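## Task

Press each drive blank carrying a red sticker fully home so it reaches its stop and latches, and leave every other blank as it is. The rack is free-standing: letting it tilt more than a little fails the task, and it must finish in its original spot.

## Robot and tools

Robot: two arms, left_arm and right_arm, each with a parallel two-finger gripper. The fingers point along the gripper's +z axis and close along its y axis. The reported hand point sits between the finger pads, about 1 cm short of the tips. Base poses in the scene frame: left_arm at (-0.039, +0.347, 0) m, quat_wxyz (+1.000, 0, 0, -0.021); right_arm at (-0.006, -0.266, 0) m, quat_wxyz (+1.000, 0, 0, -0.004).

Frames: the scene frame has its origin at table-top height midway between the nominal bases, +x out over the table, +y toward left_arm, +z up. Hand positions, quaternions, velocities, targets and wrist-camera poses are given in each arm's own base frame. Fixed cameras and the table use the scene frame. Every motion offset is expressed along the axes of that arm's current Hand target, not the world.

Row layout, shared by execute_actions and move: one flat list of 14 numbers covering both arms, always all 14 even if one arm idles: dx, dy, dz, rx, ry, rz, opening for left_arm, then the same seven for right_arm. The first six per arm are an offset from that arm's Hand target at the start of the action or move, not a pose; 1.0 equals 0.6 m of travel or 180 degrees of turn, range -1 to 1. rx, ry, rz form a single rotation vector. Because offsets count from the Hand target as it stands when each call begins, repeating an offset moves further. Six zeros re-request the current Hand target. The opening is absolute, not an offset: +1 fully open (0.094 m), -1 closed. A 0 opening is a real command (half open), so resend the present opening to keep a gripper unchanged.

execute_actions(actions, cameras): actions is a list of actions; each action is a table of up to 15 rows, one per 1/30 s step, and a short table repeats its last row to fill 15 steps. All rows in one action count from that action's starting Hand target. Images return only when actions is empty or cameras names them.

move(target, speed, blend, opening_speed, grip_force, blocking, cameras): drives grippers in straight lines toward target, which is one 14-number row or a list of up to 15 rows; every row is an offset from the same starting Hand targets. speed is top path speed in m/s (0.002 to 2.9, default 0.25; turning up to twice that in rad/s), one value or one per target. blend (m) rounds corners of a list; 0 stops at each. opening_speed (per second on the -1..+1 scale, at least 0.2) ramps finger motion. grip_force sets newtons per pad, 10 to 50, one number or one per arm; it persists. blocking=false returns early while the move continues. Paths ignore obstacles and the other arm, and the gripper can lag or overshoot, especially when fast or with the arm nearly straight. Keep paths away from an arm's own base. All paths end together; anything over 10 s is cut short.

wait(seconds 0 to 10, cameras): lets the scene run with current commands. stop(cameras): brakes a running move. zoom_image(camera, region [x0, y0, x1, y1] pixels, up to 504 each side) enlarges part of the newest image from cam_head_left, cam_head_right, cam_left_wrist or cam_right_wrist (each 672x504). finished_scene(scene) ends the current scene irreversibly; the goal must already hold without the robot.

Results: end_effector_position (m) and end_effector_quat_wxyz per arm in its base frame; Hand target, the last commanded pose after clipping, which the next offsets start from; Tool commands; grip_measured, the measured opening on the command scale (reads slightly wide when empty); Joint positions (last value is opening in metres); Joint torques including gravity, with per-unit offsets, and joints 1 to 3 wrapping at ±28 N m; Joint velocities, possibly shown as within noise. A move adds a move: line with its ending (done, off_target, moving, held, fault) and limits (paced means the sent pose was clipped, held means steps were withheld). done means within 10 mm and 2 degrees and at rest; neither done nor off_target proves or rules out contact. MOTOR HOT appears at 75 °C; at 90 °C the arm folds and stops working. Reported hand poses can be a few centimetres off, and a gripper may rest a few centimetres short of its commanded pose from friction or weight; send the missing distance as a new offset if needed.

Control details: commanded orientation is clipped each step to within 40 degrees of the measured one. An arm blocked by contact keeps pushing until commanded back; to release a push, command a target behind the gripper's present position. Pushing farther past contact, or faster, presses harder.

Joint ranges (rad): waist -2.618 to 3.054, shoulder 0 to 3.142, elbow 0 to 3.142 (straight at 2.901), wrist pitch -1.571 to 1.571, wrist yaw -1.571 to 1.571, wrist roll -2.094 to 2.094.

Cameras: two head cameras on one rigid bar behind the arms and one camera on each wrist; calibration is pinhole plus radial distortion, accurate to roughly a centimetre near image centre.

Avoid: tipping or shifting the unanchored rack (push blanks slowly and straight, brace if needed), fast impacts, letting anything fall off the table, arms or grippers touching each other, pressure on wrist camera cables, and holding stretched or stalled poses that heat motors.

Each tool is called after "Request:" as name([rows], argument=value, ...), one row to a line, values as JSON.

## Session

Request:
execute_actions(actions=[])

Scene clock: 0.00 s.
left_arm: end_effector_position=(+0.3399, +0.0044, +0.1620) grip_measured=+1.000 end_effector_quat_wxyz=(+0.647, -0.192, +0.718, -0.172) | right_arm: end_effector_position=(+0.2435, +0.0513, +0.2146) grip_measured=+1.000 end_effector_quat_wxyz=(+0.514, +0.127, +0.847, +0.047)
Joint positions: left_arm=[0.018 1.102 0.144 0.854 0.016 -0.52 0.094] | right_arm=[0.612 0.605 0.643 -0.631 0.581 0.594 0.094]
Joint velocities: within noise
Joint torques (N m): no reading
Motor temperatures (°C): left_arm=[28 31 38 41 23 22 23] | right_arm=[25 25 34 35 26 22 23]
Heat: left arm: 41 °C; right arm: 35 °C.
Hand target: left_arm +0.3421, +0.0045, +0.1726; +0.658, -0.189, +0.708, -0.173 | right_arm +0.2438, +0.0499, +0.2213; +0.521, +0.130, +0.842, +0.048
Tool commands: left_gripper/opening=+1.0 right_gripper/opening=+1.0

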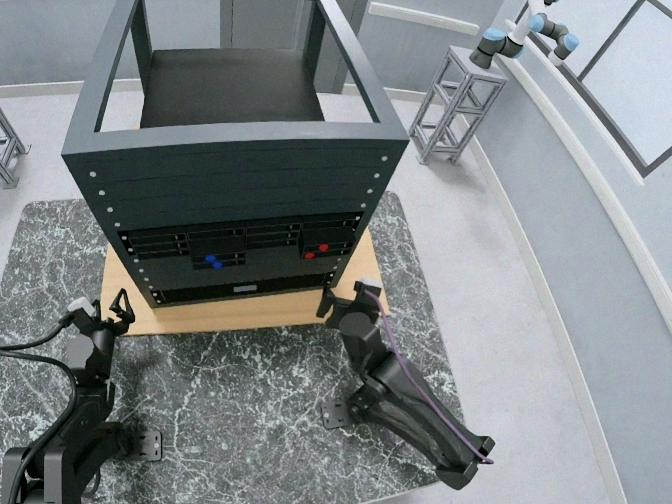

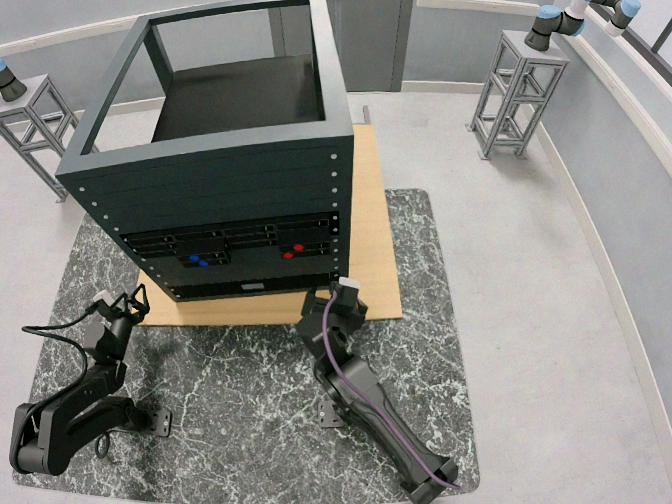

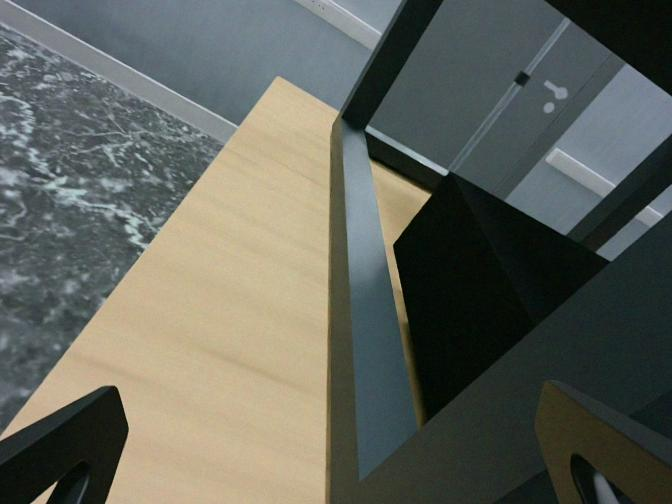

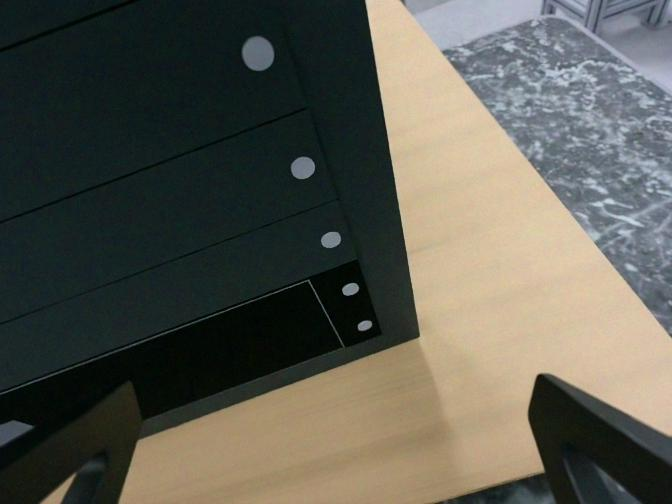

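Request:
zoom_image(camera="cam_head_left", region=[240, 190, 400, 310])

Request:
zoom_image(camera="cam_head_right", region=[100, 190, 360, 310])

Request:
zoom_image(camera="cam_head_left", region=[110, 190, 270, 310])

Scaled by 3.150 from the camera's 672x504 image, which has a finer 960x720 frame.

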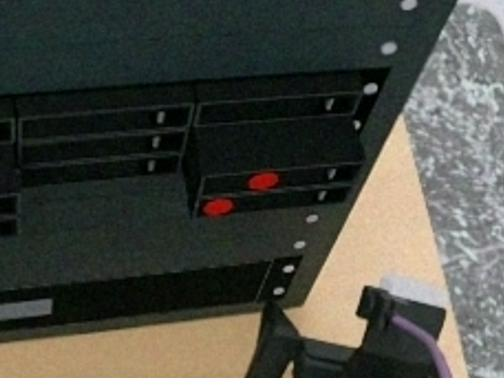

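Scaled by 1.938 from the camera's 672x504 image, which has a finer 960x720 frame.

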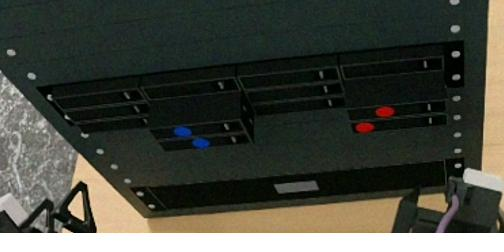

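Scaled by 3.150 from the camera's 672x504 image, which has a finer 960x720 frame.

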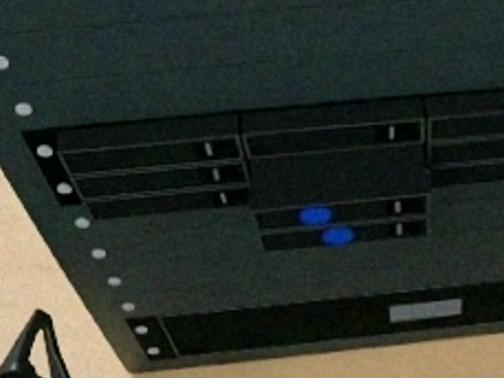

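Request:
move(target=[0,0,0,0,0,0,1,-0.1347,0.1357,-0.1047,-0.0671,-0.1424,-0.0880,-1], speed=0.15, cameras=["all"])

Scene clock: 118.93 s.
left_arm: end_effector_position=(+0.3399, +0.0044, +0.1620) grip_measured=+1.000 end_effector_quat_wxyz=(+0.647, -0.192, +0.718, -0.172) | right_arm: end_effector_position=(+0.2365, +0.1099, +0.3353) grip_measured=-0.988 end_effector_quat_wxyz=(+0.702, -0.036, +0.710, +0.030)
Joint positions: left_arm=[0.018 1.102 0.144 0.854 0.016 -0.52 0.094] | right_arm=[1.012 0.574 0.643 -0.089 0.918 0.008 0.001]
Joint torques (N m): left_arm=[0.03 -2.39 6.13 1.85 -0.02 0] | right_arm=[0.25 0.7 5.82 2.19 0.02 -0.09]
Heat: left arm: 42 °C; right arm: 38 °C.
Hand target: left_arm +0.3421, +0.0045, +0.1726; +0.658, -0.189, +0.708, -0.173 | right_arm +0.2358, +0.1098, +0.3373; +0.706, -0.033, +0.706, +0.034
Off the commanded pose: left_arm 0.011 m, 2 deg | right_arm 0.002 m, 1 deg.
move: off_target (left_arm)
camera_calibration:
cam_right_wrist: T_world_to_cam=[[0.072128, -0.997348, -0.00974558, 0.0931452], [-0.436266, -0.0227609, -0.89953, 0.445224], [0.896922, 0.069133, -0.43675, 0.0163522], [0, 0, 0, 1]] pos_world=[0.172851, 0.101901, 0.408542]

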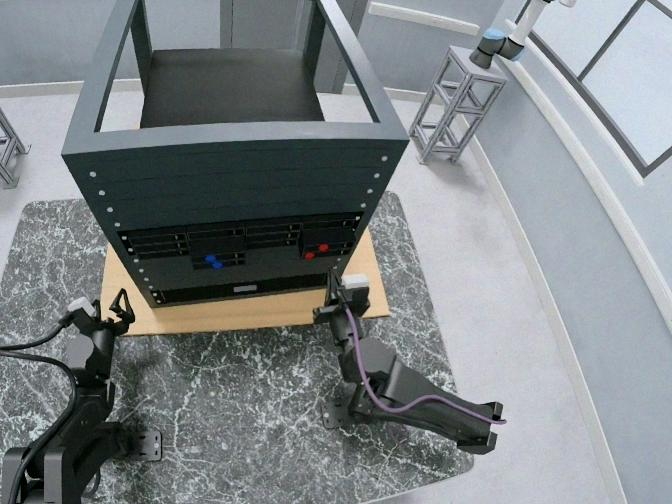

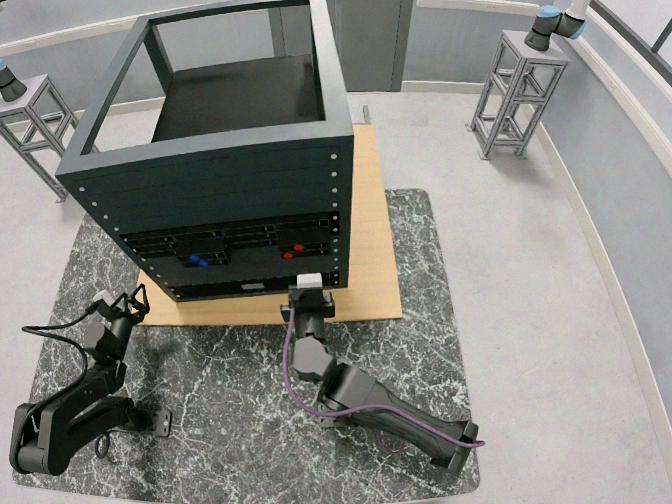

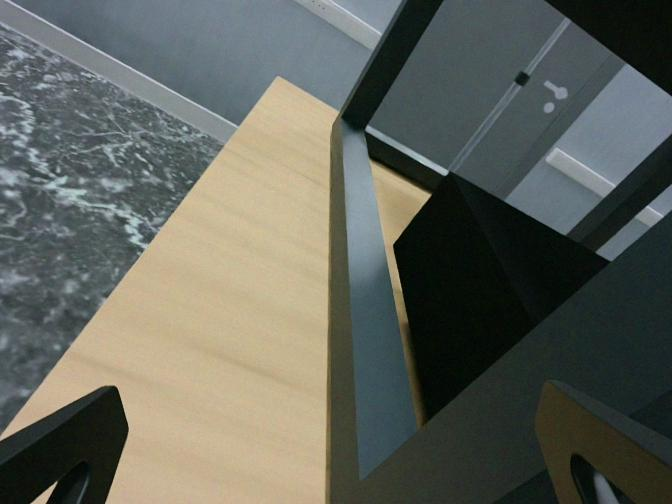

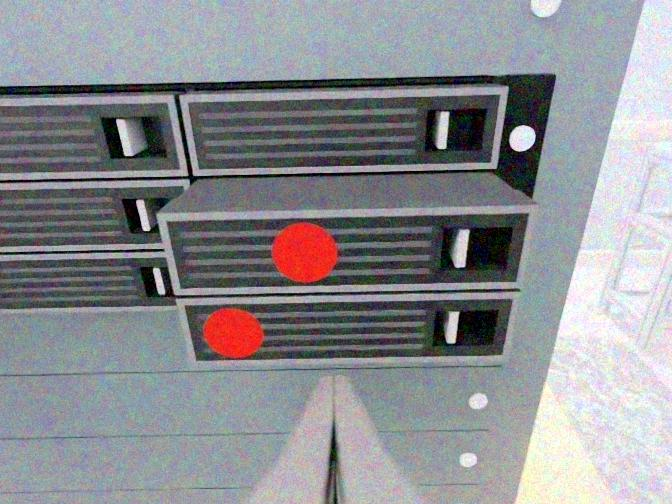

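Request:
move(target=[0,0,0,0,0,0,1,-0.03,-0.007,0.03,0,0,0,-1], speed=0.1, cameras=["cam_right_wrist"])

Scene clock: 154.20 s.
left_arm: end_effector_position=(+0.3399, +0.0044, +0.1620) grip_measured=+1.000 end_effector_quat_wxyz=(+0.647, -0.192, +0.718, -0.172) | right_arm: end_effector_position=(+0.2541, +0.1088, +0.3359) grip_measured=-0.988 end_effector_quat_wxyz=(+0.696, -0.043, +0.716, +0.023)
Joint positions: left_arm=[0.018 1.102 0.144 0.854 0.016 -0.52 0.094] | right_arm=[0.88 0.626 0.672 -0.088 0.786 0.004 0.001]
Joint torques (N m): left_arm=[0.05 -2.4 6.13 1.85 -0.02 0] | right_arm=[-0.61 1.09 9.83 2.11 -0.04 -0.03]
Heat: left arm: 42 °C; right arm: 37 °C.
Hand target: left_arm +0.3421, +0.0045, +0.1726; +0.658, -0.189, +0.708, -0.173 | right_arm +0.2542, +0.1072, +0.3552; +0.706, -0.033, +0.706, +0.034
Off the commanded pose: left_arm 0.011 m, 2 deg | right_arm 0.019 m, 2 deg.
move: off_target (left_arm, right_arm)
camera_calibration:
cam_right_wrist: T_world_to_cam=[[0.0721387, -0.997349, 0.00958813, 0.0843539], [-0.451113, -0.0412, -0.891515, 0.45657], [0.889546, 0.0599875, -0.452889, 0.00914598], [0, 0, 0, 1]] pos_world=[0.191744, 0.102392, 0.410372]
Images, in order (width x height): cam_right_wrist 672x504.

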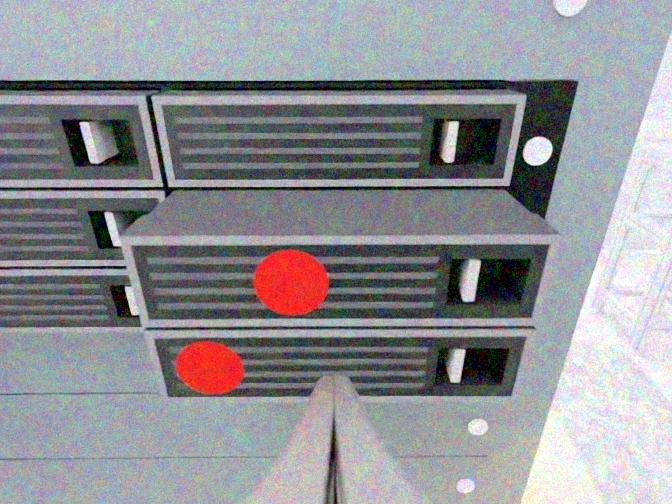

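Request:
move(target=[0,0,0,0,0,0,1,-0.022,0.0,0.0,0,0,0,-1], speed=0.1, cameras=["cam_right_wrist"])

Scene clock: 166.53 s.
left_arm: end_effector_position=(+0.3399, +0.0044, +0.1620) grip_measured=+1.000 end_effector_quat_wxyz=(+0.647, -0.192, +0.718, -0.172) | right_arm: end_effector_position=(+0.2548, +0.1100, +0.3521) grip_measured=-0.988 end_effector_quat_wxyz=(+0.699, -0.040, +0.713, +0.027)
Joint positions: left_arm=[0.018 1.102 0.144 0.854 0.016 -0.52 0.094] | right_arm=[0.88 0.65 0.731 -0.11 0.784 0.004 0.001]
Joint torques (N m): left_arm=[0.03 -2.4 6.13 1.85 -0.02 0] | right_arm=[-0.69 0.87 9.66 1.95 -0.07 -0.03]
Heat: left arm: 42 °C; right arm: 37 °C.
Hand target: left_arm +0.3421, +0.0045, +0.1726; +0.658, -0.189, +0.708, -0.173 | right_arm +0.2542, +0.1072, +0.3684; +0.706, -0.033, +0.706, +0.034
Off the commanded pose: left_arm 0.011 m, 2 deg | right_arm 0.017 m, 2 deg.
move: off_target (left_arm, right_arm)
camera_calibration:
cam_right_wrist: T_world_to_cam=[[0.0736146, -0.997287, -0.000062954, 0.0882304], [-0.443473, -0.0326784, -0.895692, 0.469915], [0.893259, 0.0659639, -0.444675, 0.0113622], [0, 0, 0, 1]] pos_world=[0.19175, 0.102598, 0.425957]
Images, in order (width x height): cam_right_wrist 672x504.

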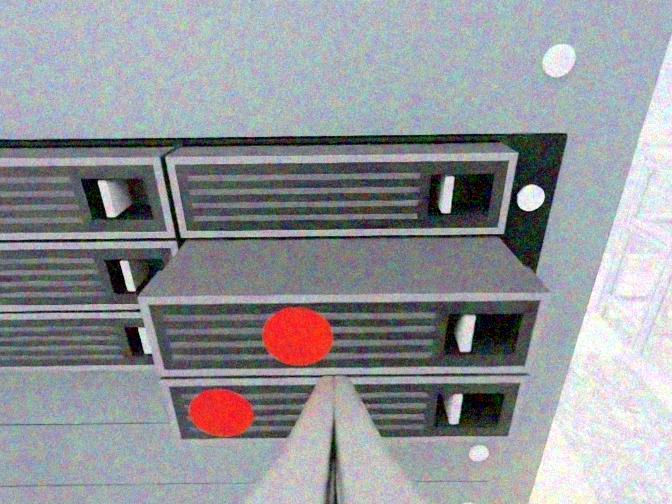

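Request:
move(target=[0,0,0,0,0,0,1,-0.00,-0.003,0.072,0,0,0,-1], speed=0.04, cameras=["cam_right_wrist","cam_head_left"])

Scene clock: 181.93 s.
left_arm: end_effector_position=(+0.3399, +0.0044, +0.1620) grip_measured=+1.000 end_effector_quat_wxyz=(+0.647, -0.192, +0.718, -0.172) | right_arm: end_effector_position=(+0.2961, +0.1093, +0.3408) grip_measured=-0.988 end_effector_quat_wxyz=(+0.686, -0.045, +0.726, +0.018)
Joint positions: left_arm=[0.018 1.102 0.144 0.854 0.016 -0.52 0.094] | right_arm=[0.668 0.781 0.749 -0.039 0.578 0.003 0.001]
Joint torques (N m): left_arm=[0.05 -2.4 6.13 1.85 -0.02 0] | right_arm=[-0.51 -0.08 10.35 2.52 -0.11 -0.03]
Heat: left arm: 42 °C; right arm: 36 °C.
Hand target: left_arm +0.3421, +0.0045, +0.1726; +0.658, -0.189, +0.708, -0.173 | right_arm +0.2974, +0.1096, +0.3685; +0.706, -0.033, +0.706, +0.034
Off the commanded pose: left_arm 0.011 m, 2 deg | right_arm 0.028 m, 4 deg.
move: off_target (left_arm, right_arm)
camera_calibration:
cam_right_wrist: T_world_to_cam=[[0.0677225, -0.99752, 0.0191833, 0.0798619], [-0.476331, -0.0492212, -0.877887, 0.483554], [0.876654, 0.0503151, -0.478483, -0.0123187], [0, 0, 0, 1]] pos_world=[0.235723, 0.104085, 0.41708]
Images, in order (width x height): cam_head_left 672x504, cam_right_wrist 672x504.

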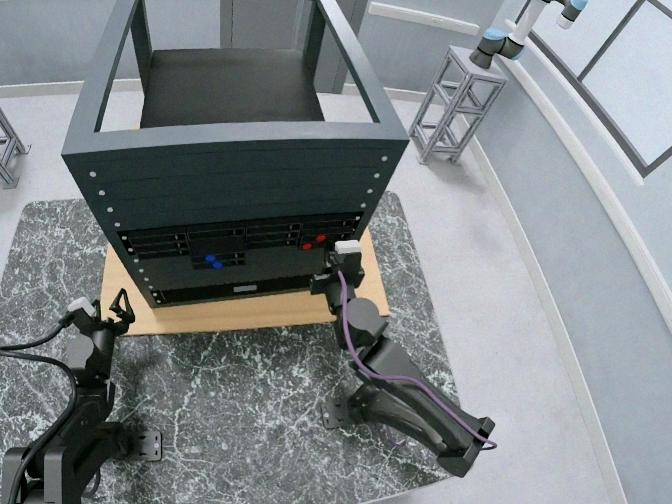

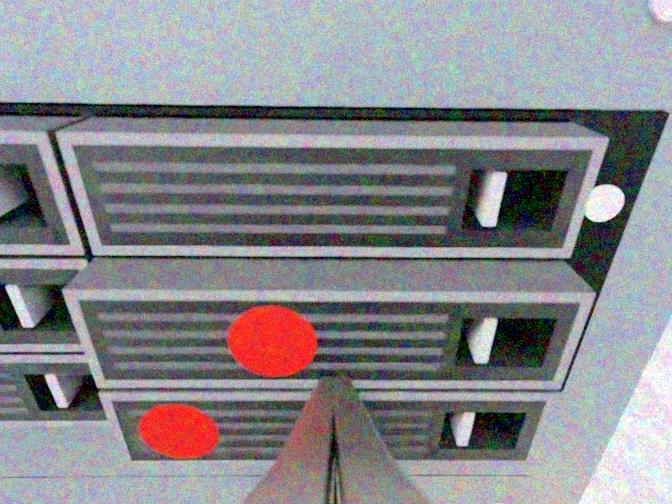

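Request:
move(target=[0,0,0,0,0,0,1,-0.015,-0.003,0.03,0,0,0,-1], speed=0.04, cameras=["cam_right_wrist","cam_head_left"])

Scene clock: 190.87 s.
left_arm: end_effector_position=(+0.3399, +0.0044, +0.1620) grip_measured=+1.000 end_effector_quat_wxyz=(+0.647, -0.192, +0.718, -0.172) | right_arm: end_effector_position=(+0.3094, +0.1088, +0.3438) grip_measured=-0.988 end_effector_quat_wxyz=(+0.679, -0.048, +0.732, +0.017)
Joint positions: left_arm=[0.018 1.102 0.144 0.854 0.016 -0.52 0.094] | right_arm=[0.611 0.833 0.793 -0.048 0.518 0.003 0.001]
Joint torques (N m): left_arm=[0.03 -2.4 6.13 1.85 -0.02 0] | right_arm=[-1.33 0.51 11.08 2.81 -0.13 -0.04]
Heat: left arm: 42 °C; right arm: 37 °C.
Hand target: left_arm +0.3421, +0.0045, +0.1726; +0.658, -0.189, +0.708, -0.173 | right_arm +0.3155, +0.1095, +0.3773; +0.706, -0.033, +0.706, +0.034
Off the commanded pose: left_arm 0.011 m, 2 deg | right_arm 0.034 m, 5 deg.
move: off_target (left_arm, right_arm)
camera_calibration:
cam_right_wrist: T_world_to_cam=[[0.070977, -0.997171, 0.024733, 0.0753984], [-0.491314, -0.0565285, -0.869146, 0.494978], [0.868086, 0.0495377, -0.493937, -0.014495], [0, 0, 0, 1]] pos_world=[0.250421, 0.103883, 0.421183]
Images, in order (width x height): cam_head_left 672x504, cam_right_wrist 672x504.

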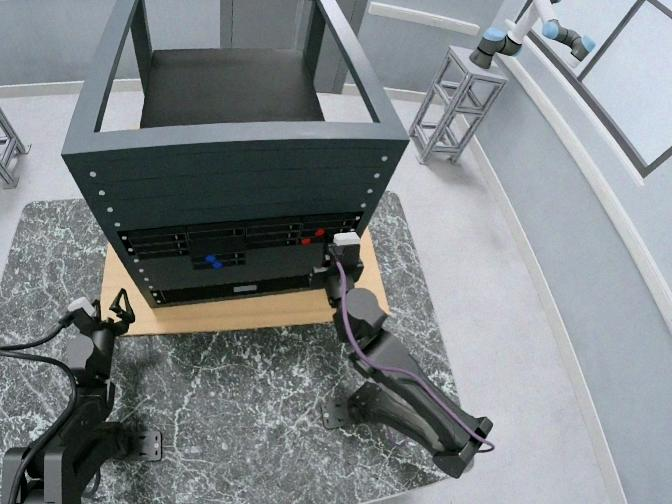

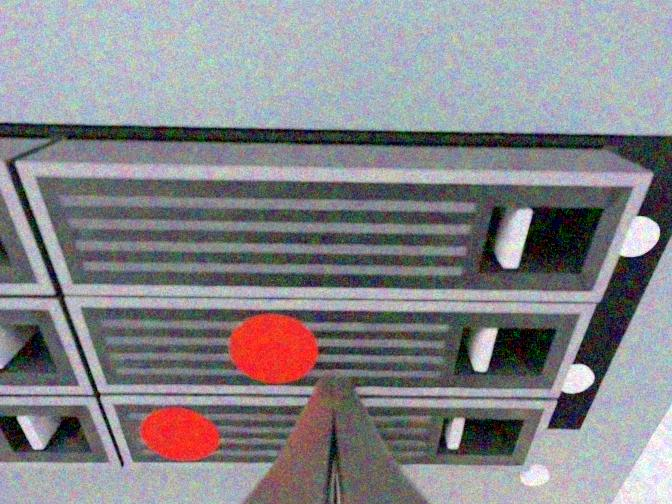

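Request:
move(target=[0,0,0,0,0,0,1,-0.005,-0.003,0.02,0,0,0,-1], speed=0.04, cameras=["cam_right_wrist","cam_head_left"])

Scene clock: 198.13 s.
left_arm: end_effector_position=(+0.3399, +0.0044, +0.1620) grip_measured=+1.000 end_effector_quat_wxyz=(+0.647, -0.192, +0.718, -0.172) | right_arm: end_effector_position=(+0.3107, +0.1079, +0.3436) grip_measured=-0.988 end_effector_quat_wxyz=(+0.672, -0.058, +0.738, +0.021)
Joint positions: left_arm=[0.018 1.102 0.144 0.854 0.016 -0.52 0.094] | right_arm=[0.582 0.835 0.812 -0.085 0.471 0.003 0.001]
Joint torques (N m): left_arm=[0.02 -2.39 6.13 1.85 -0.02 0] | right_arm=[-2.24 2.93 11.19 3.4 -0.06 -0.03]
Motor temperatures (°C): left_arm=[27 28 34 42 23 22 22] | right_arm=[24 23 37 40 24 22 24]
Heat: left arm: 42 °C; right arm: 40 °C.
Hand target: left_arm +0.3421, +0.0045, +0.1726; +0.658, -0.189, +0.708, -0.173 | right_arm +0.3276, +0.1088, +0.3804; +0.706, -0.033, +0.706, +0.034
Off the commanded pose: left_arm 0.011 m, 2 deg | right_arm 0.040 m, 6 deg.
move: off_target (left_arm, right_arm)
camera_calibration:
cam_right_wrist: T_world_to_cam=[[0.0902071, -0.995463, 0.0302741, 0.0662968], [-0.506205, -0.0720076, -0.859402, 0.498276], [0.857683, 0.0621993, -0.510403, -0.00827814], [0, 0, 0, 1]] pos_world=[0.253349, 0.102391, 0.421987]
Images, in order (width x height): cam_head_left 672x504, cam_right_wrist 672x504.

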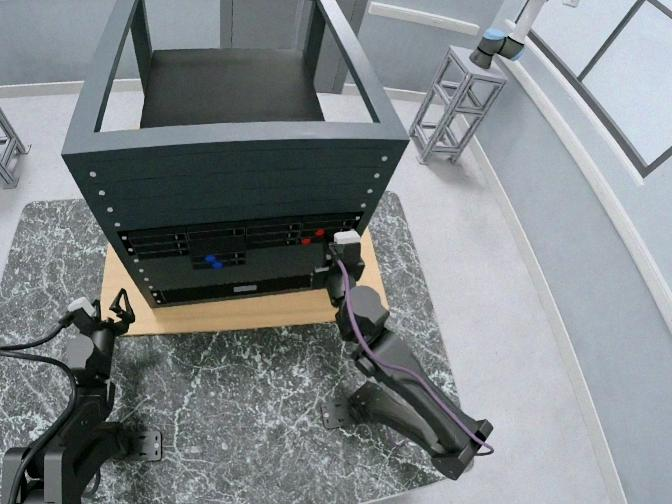

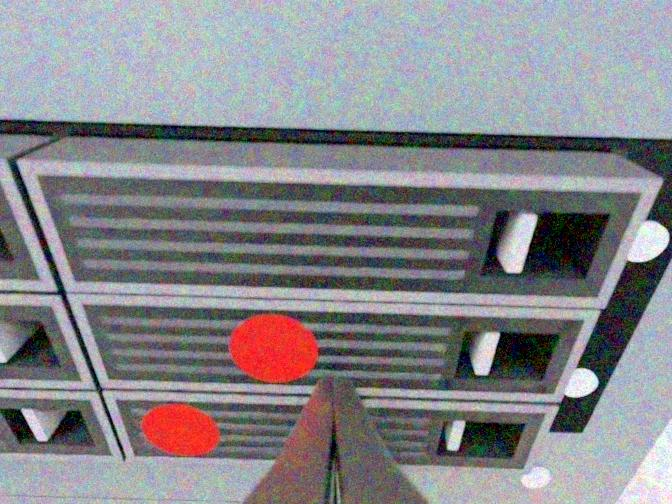

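Request:
move(target=[0,0,0,0,0,0,1,0.02,0.0,-0.1,0,0,0,-1], speed=0.08, cameras=["cam_right_wrist"])

Scene clock: 205.60 s.
left_arm: end_effector_position=(+0.3399, +0.0044, +0.1620) grip_measured=+1.000 end_effector_quat_wxyz=(+0.647, -0.192, +0.718, -0.172) | right_arm: end_effector_position=(+0.2689, +0.1026, +0.3770) grip_measured=-0.988 end_effector_quat_wxyz=(+0.711, -0.028, +0.701, +0.039)
Joint positions: left_arm=[0.018 1.102 0.144 0.854 0.016 -0.52 0.094] | right_arm=[0.756 0.69 0.799 -0.089 0.662 0.003 0.001]
Joint torques (N m): left_arm=[0.03 -2.4 6.13 1.85 -0.03 0] | right_arm=[0.55 -0.12 4.88 2.02 0.02 -0.02]
Heat: left arm: 42 °C; right arm: 40 °C.
Hand target: left_arm +0.3421, +0.0045, +0.1726; +0.658, -0.189, +0.708, -0.173 | right_arm +0.2678, +0.1031, +0.3684; +0.706, -0.033, +0.706, +0.034
Off the commanded pose: left_arm 0.011 m, 2 deg | right_arm 0.009 m, 1 deg.
move: off_target (left_arm)
camera_calibration:
cam_right_wrist: T_world_to_cam=[[0.0723318, -0.996829, -0.033164, 0.0925735], [-0.413779, 0.000263191, -0.910377, 0.492385], [0.907499, 0.0795718, -0.412448, -0.00707399], [0, 0, 0, 1]] pos_world=[0.203462, 0.0927132, 0.448408]
Images, in order (width x height): cam_right_wrist 672x504.

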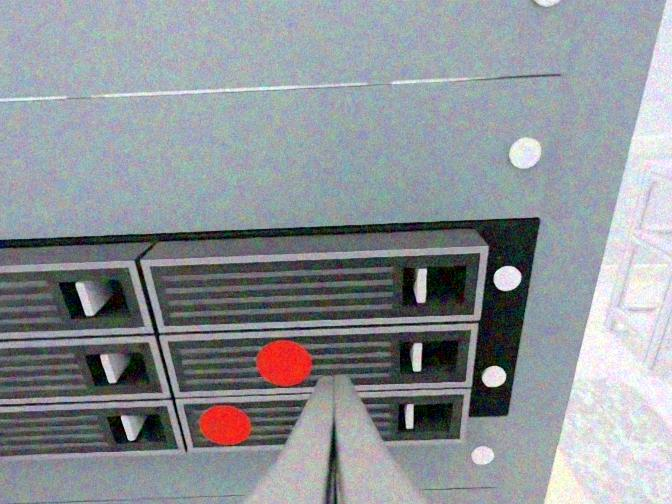

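Request:
move(target=[0,0,0,0,0,0,1,0.062,0.003,0,0,0,0,-1], speed=0.1, cameras=["cam_right_wrist"])

Scene clock: 211.97 s.
left_arm: end_effector_position=(+0.3399, +0.0044, +0.1620) grip_measured=+1.000 end_effector_quat_wxyz=(+0.647, -0.192, +0.718, -0.172) | right_arm: end_effector_position=(+0.2699, +0.1058, +0.3313) grip_measured=-0.988 end_effector_quat_wxyz=(+0.701, -0.037, +0.712, +0.030)
Joint positions: left_arm=[0.018 1.102 0.144 0.854 0.016 -0.52 0.094] | right_arm=[0.768 0.654 0.639 -0.005 0.674 0.003 0.001]
Joint torques (N m): left_arm=[0.03 -2.4 6.13 1.85 -0.02 0] | right_arm=[0.54 -0.72 5.2 2.35 0.07 -0.01]
Heat: left arm: 41 °C; right arm: 39 °C.
Hand target: left_arm +0.3421, +0.0045, +0.1726; +0.658, -0.189, +0.708, -0.173 | right_arm +0.2677, +0.1051, +0.3312; +0.706, -0.034, +0.706, +0.034
Off the commanded pose: left_arm 0.011 m, 2 deg | right_arm 0.002 m, 1 deg.
move: off_target (left_arm)
camera_calibration:
cam_right_wrist: T_world_to_cam=[[0.0725341, -0.997332, -0.00821046, 0.0859889], [-0.439435, -0.0245671, -0.897939, 0.456651], [0.895341, 0.0687391, -0.440044, -0.013424], [0, 0, 0, 1]] pos_world=[0.20645, 0.0979008, 0.404844]
Images, in order (width x height): cam_right_wrist 672x504.

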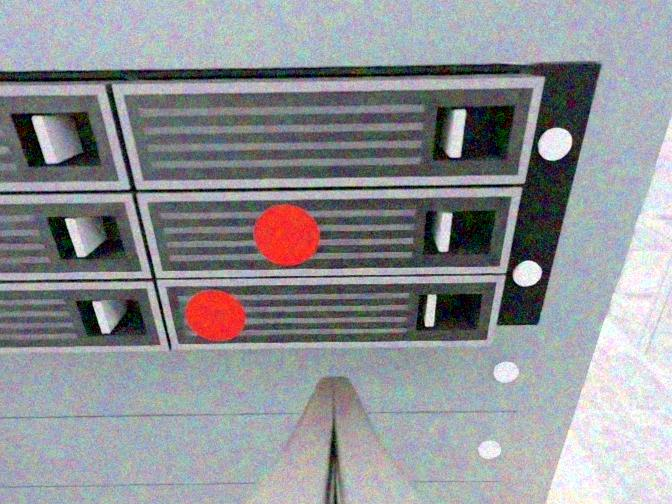

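Request:
move(target=[0,0,0,0,0,0,1,-0.013,-0.003,0.08,0,0,0,-1], speed=0.06, cameras=["cam_right_wrist"])

Scene clock: 222.47 s.
left_arm: end_effector_position=(+0.3399, +0.0044, +0.1620) grip_measured=+1.000 end_effector_quat_wxyz=(+0.647, -0.192, +0.718, -0.172) | right_arm: end_effector_position=(+0.3098, +0.1050, +0.3112) grip_measured=-0.988 end_effector_quat_wxyz=(+0.684, -0.042, +0.728, +0.017)
Joint positions: left_arm=[0.018 1.102 0.144 0.854 0.016 -0.52 0.094] | right_arm=[0.599 0.804 0.639 0.093 0.516 0.003 0.001]
Joint torques (N m): left_arm=[0.03 -2.39 6.13 1.85 -0.03 0] | right_arm=[-1.22 0.51 10.58 2.69 -0.27 -0.03]
Heat: left arm: 41 °C; right arm: 40 °C.
Hand target: left_arm +0.3421, +0.0045, +0.1726; +0.658, -0.189, +0.708, -0.173 | right_arm +0.3156, +0.1077, +0.3391; +0.706, -0.033, +0.706, +0.034
Off the commanded pose: left_arm 0.011 m, 2 deg | right_arm 0.029 m, 4 deg.
move: off_target (left_arm, right_arm)
camera_calibration:
cam_right_wrist: T_world_to_cam=[[0.0608143, -0.99802, 0.0160524, 0.0782758], [-0.47981, -0.0433318, -0.876302, 0.463858], [0.875262, 0.0455896, -0.481495, -0.0364513], [0, 0, 0, 1]] pos_world=[0.249708, 0.0998824, 0.387672]
Images, in order (width x height): cam_right_wrist 672x504.

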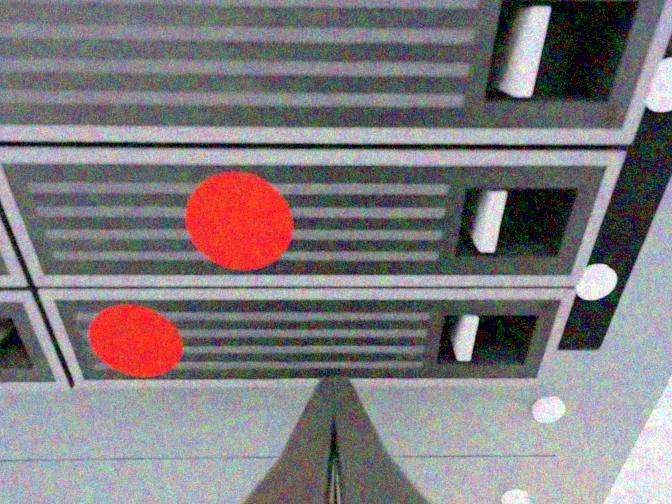

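Request:
move([
  [0,0,0,0,0,0,1,-0.035,-0.003,-0.03,0,0,0,-1],
  [0,0,0,0,0,0,1,-0.035,-0.003,0.025,0,0,0,-1],
], speed=0.06, cameras=["cam_right_wrist","cam_head_left"])

Scene clock: 230.60 s.
left_arm: end_effector_position=(+0.3399, +0.0044, +0.1620) grip_measured=+1.000 end_effector_quat_wxyz=(+0.647, -0.192, +0.718, -0.172) | right_arm: end_effector_position=(+0.3114, +0.1042, +0.3336) grip_measured=-0.988 end_effector_quat_wxyz=(+0.682, -0.048, +0.729, +0.024)
Joint positions: left_arm=[0.018 1.102 0.144 0.854 0.016 -0.52 0.094] | right_arm=[0.571 0.814 0.735 0.003 0.47 0.003 0.001]
Joint torques (N m): left_arm=[0.03 -2.4 6.12 1.85 -0.02 0] | right_arm=[-2.8 4.33 10.67 3.28 -0.27 -0.03]
Heat: left arm: 41 °C; right arm: 40 °C.
Hand target: left_arm +0.3421, +0.0045, +0.1726; +0.658, -0.189, +0.708, -0.173 | right_arm +0.3307, +0.1074, +0.3600; +0.706, -0.033, +0.706, +0.034
Off the commanded pose: left_arm 0.011 m, 2 deg | right_arm 0.033 m, 4 deg.
move: off_target (left_arm, right_arm)
camera_calibration:
cam_right_wrist: T_world_to_cam=[[0.0789832, -0.996767, 0.014728, 0.0716487], [-0.483031, -0.0511906, -0.874106, 0.485314], [0.872034, 0.0619256, -0.485512, -0.0263497], [0, 0, 0, 1]] pos_world=[0.25174, 0.0978924, 0.410368]
Images, in order (width x height): cam_head_left 672x504, cam_right_wrist 672x504.

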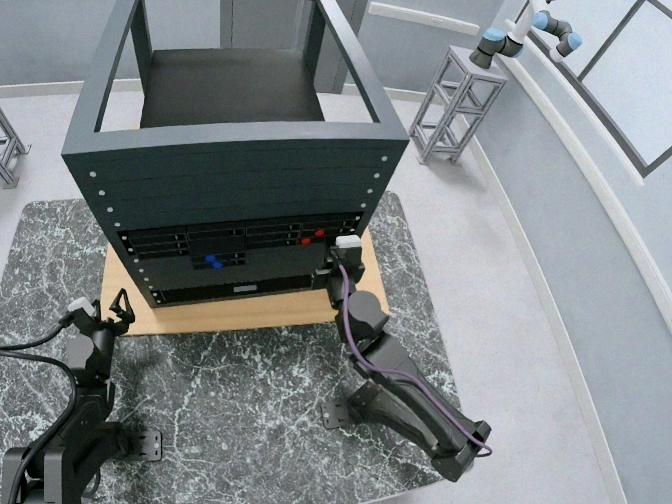

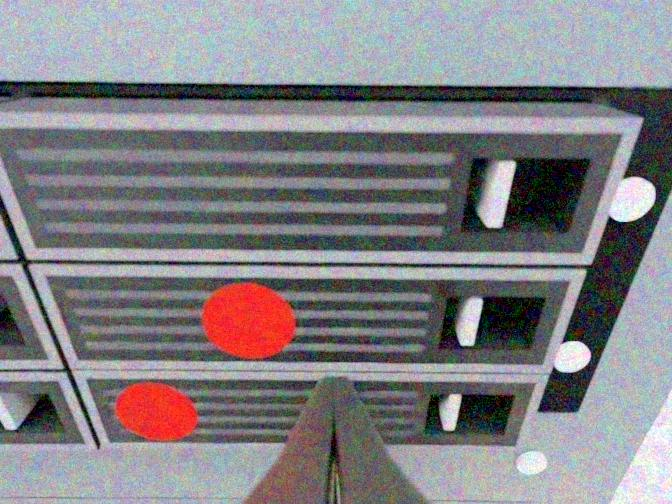

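Request:
move(target=[0,0,0,0,0,0,1,0.02,0.0,-0.16,0,0,0,-1], speed=0.1, cameras=["cam_right_wrist"])

Scene clock: 237.47 s.
left_arm: end_effector_position=(+0.3399, +0.0044, +0.1620) grip_measured=+1.000 end_effector_quat_wxyz=(+0.647, -0.192, +0.718, -0.172) | right_arm: end_effector_position=(+0.2364, +0.0984, +0.3564) grip_measured=-0.988 end_effector_quat_wxyz=(+0.710, -0.028, +0.702, +0.039)
Joint positions: left_arm=[0.018 1.102 0.144 0.854 0.016 -0.52 0.094] | right_arm=[0.951 0.553 0.701 -0.129 0.856 0.001 0.001]
Joint torques (N m): left_arm=[0.03 -2.39 6.12 1.85 -0.02 0] | right_arm=[0.54 0.5 4.63 1.87 0.01 0.01]
Heat: left arm: 41 °C; right arm: 41 °C.
Hand target: left_arm +0.3421, +0.0045, +0.1726; +0.658, -0.189, +0.708, -0.173 | right_arm +0.2351, +0.0982, +0.3480; +0.706, -0.033, +0.706, +0.034
Off the commanded pose: left_arm 0.011 m, 2 deg | right_arm 0.008 m, 1 deg.
move: off_target (left_arm)
camera_calibration:
cam_right_wrist: T_world_to_cam=[[0.0729998, -0.996765, -0.0336136, 0.0901194], [-0.416387, 0.000165378, -0.909187, 0.460393], [0.906252, 0.0803668, -0.415028, 0.0154048], [0, 0, 0, 1]] pos_world=[0.171162, 0.0885138, 0.428006]
Images, in order (width x height): cam_right_wrist 672x504.

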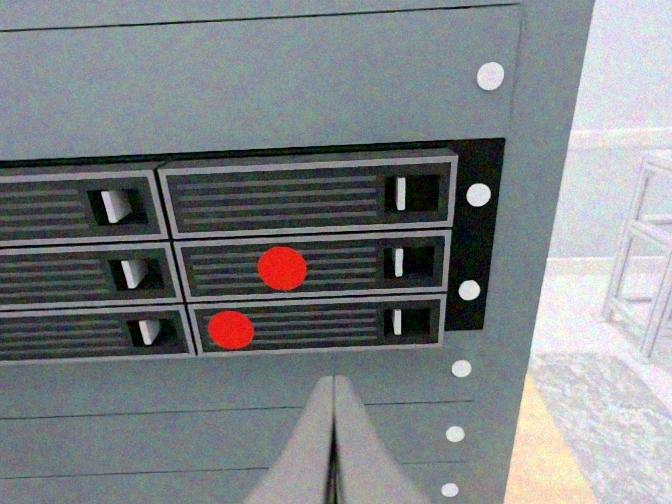

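Request:
finished_scene(scene=1)

The scene is finished: the task was done.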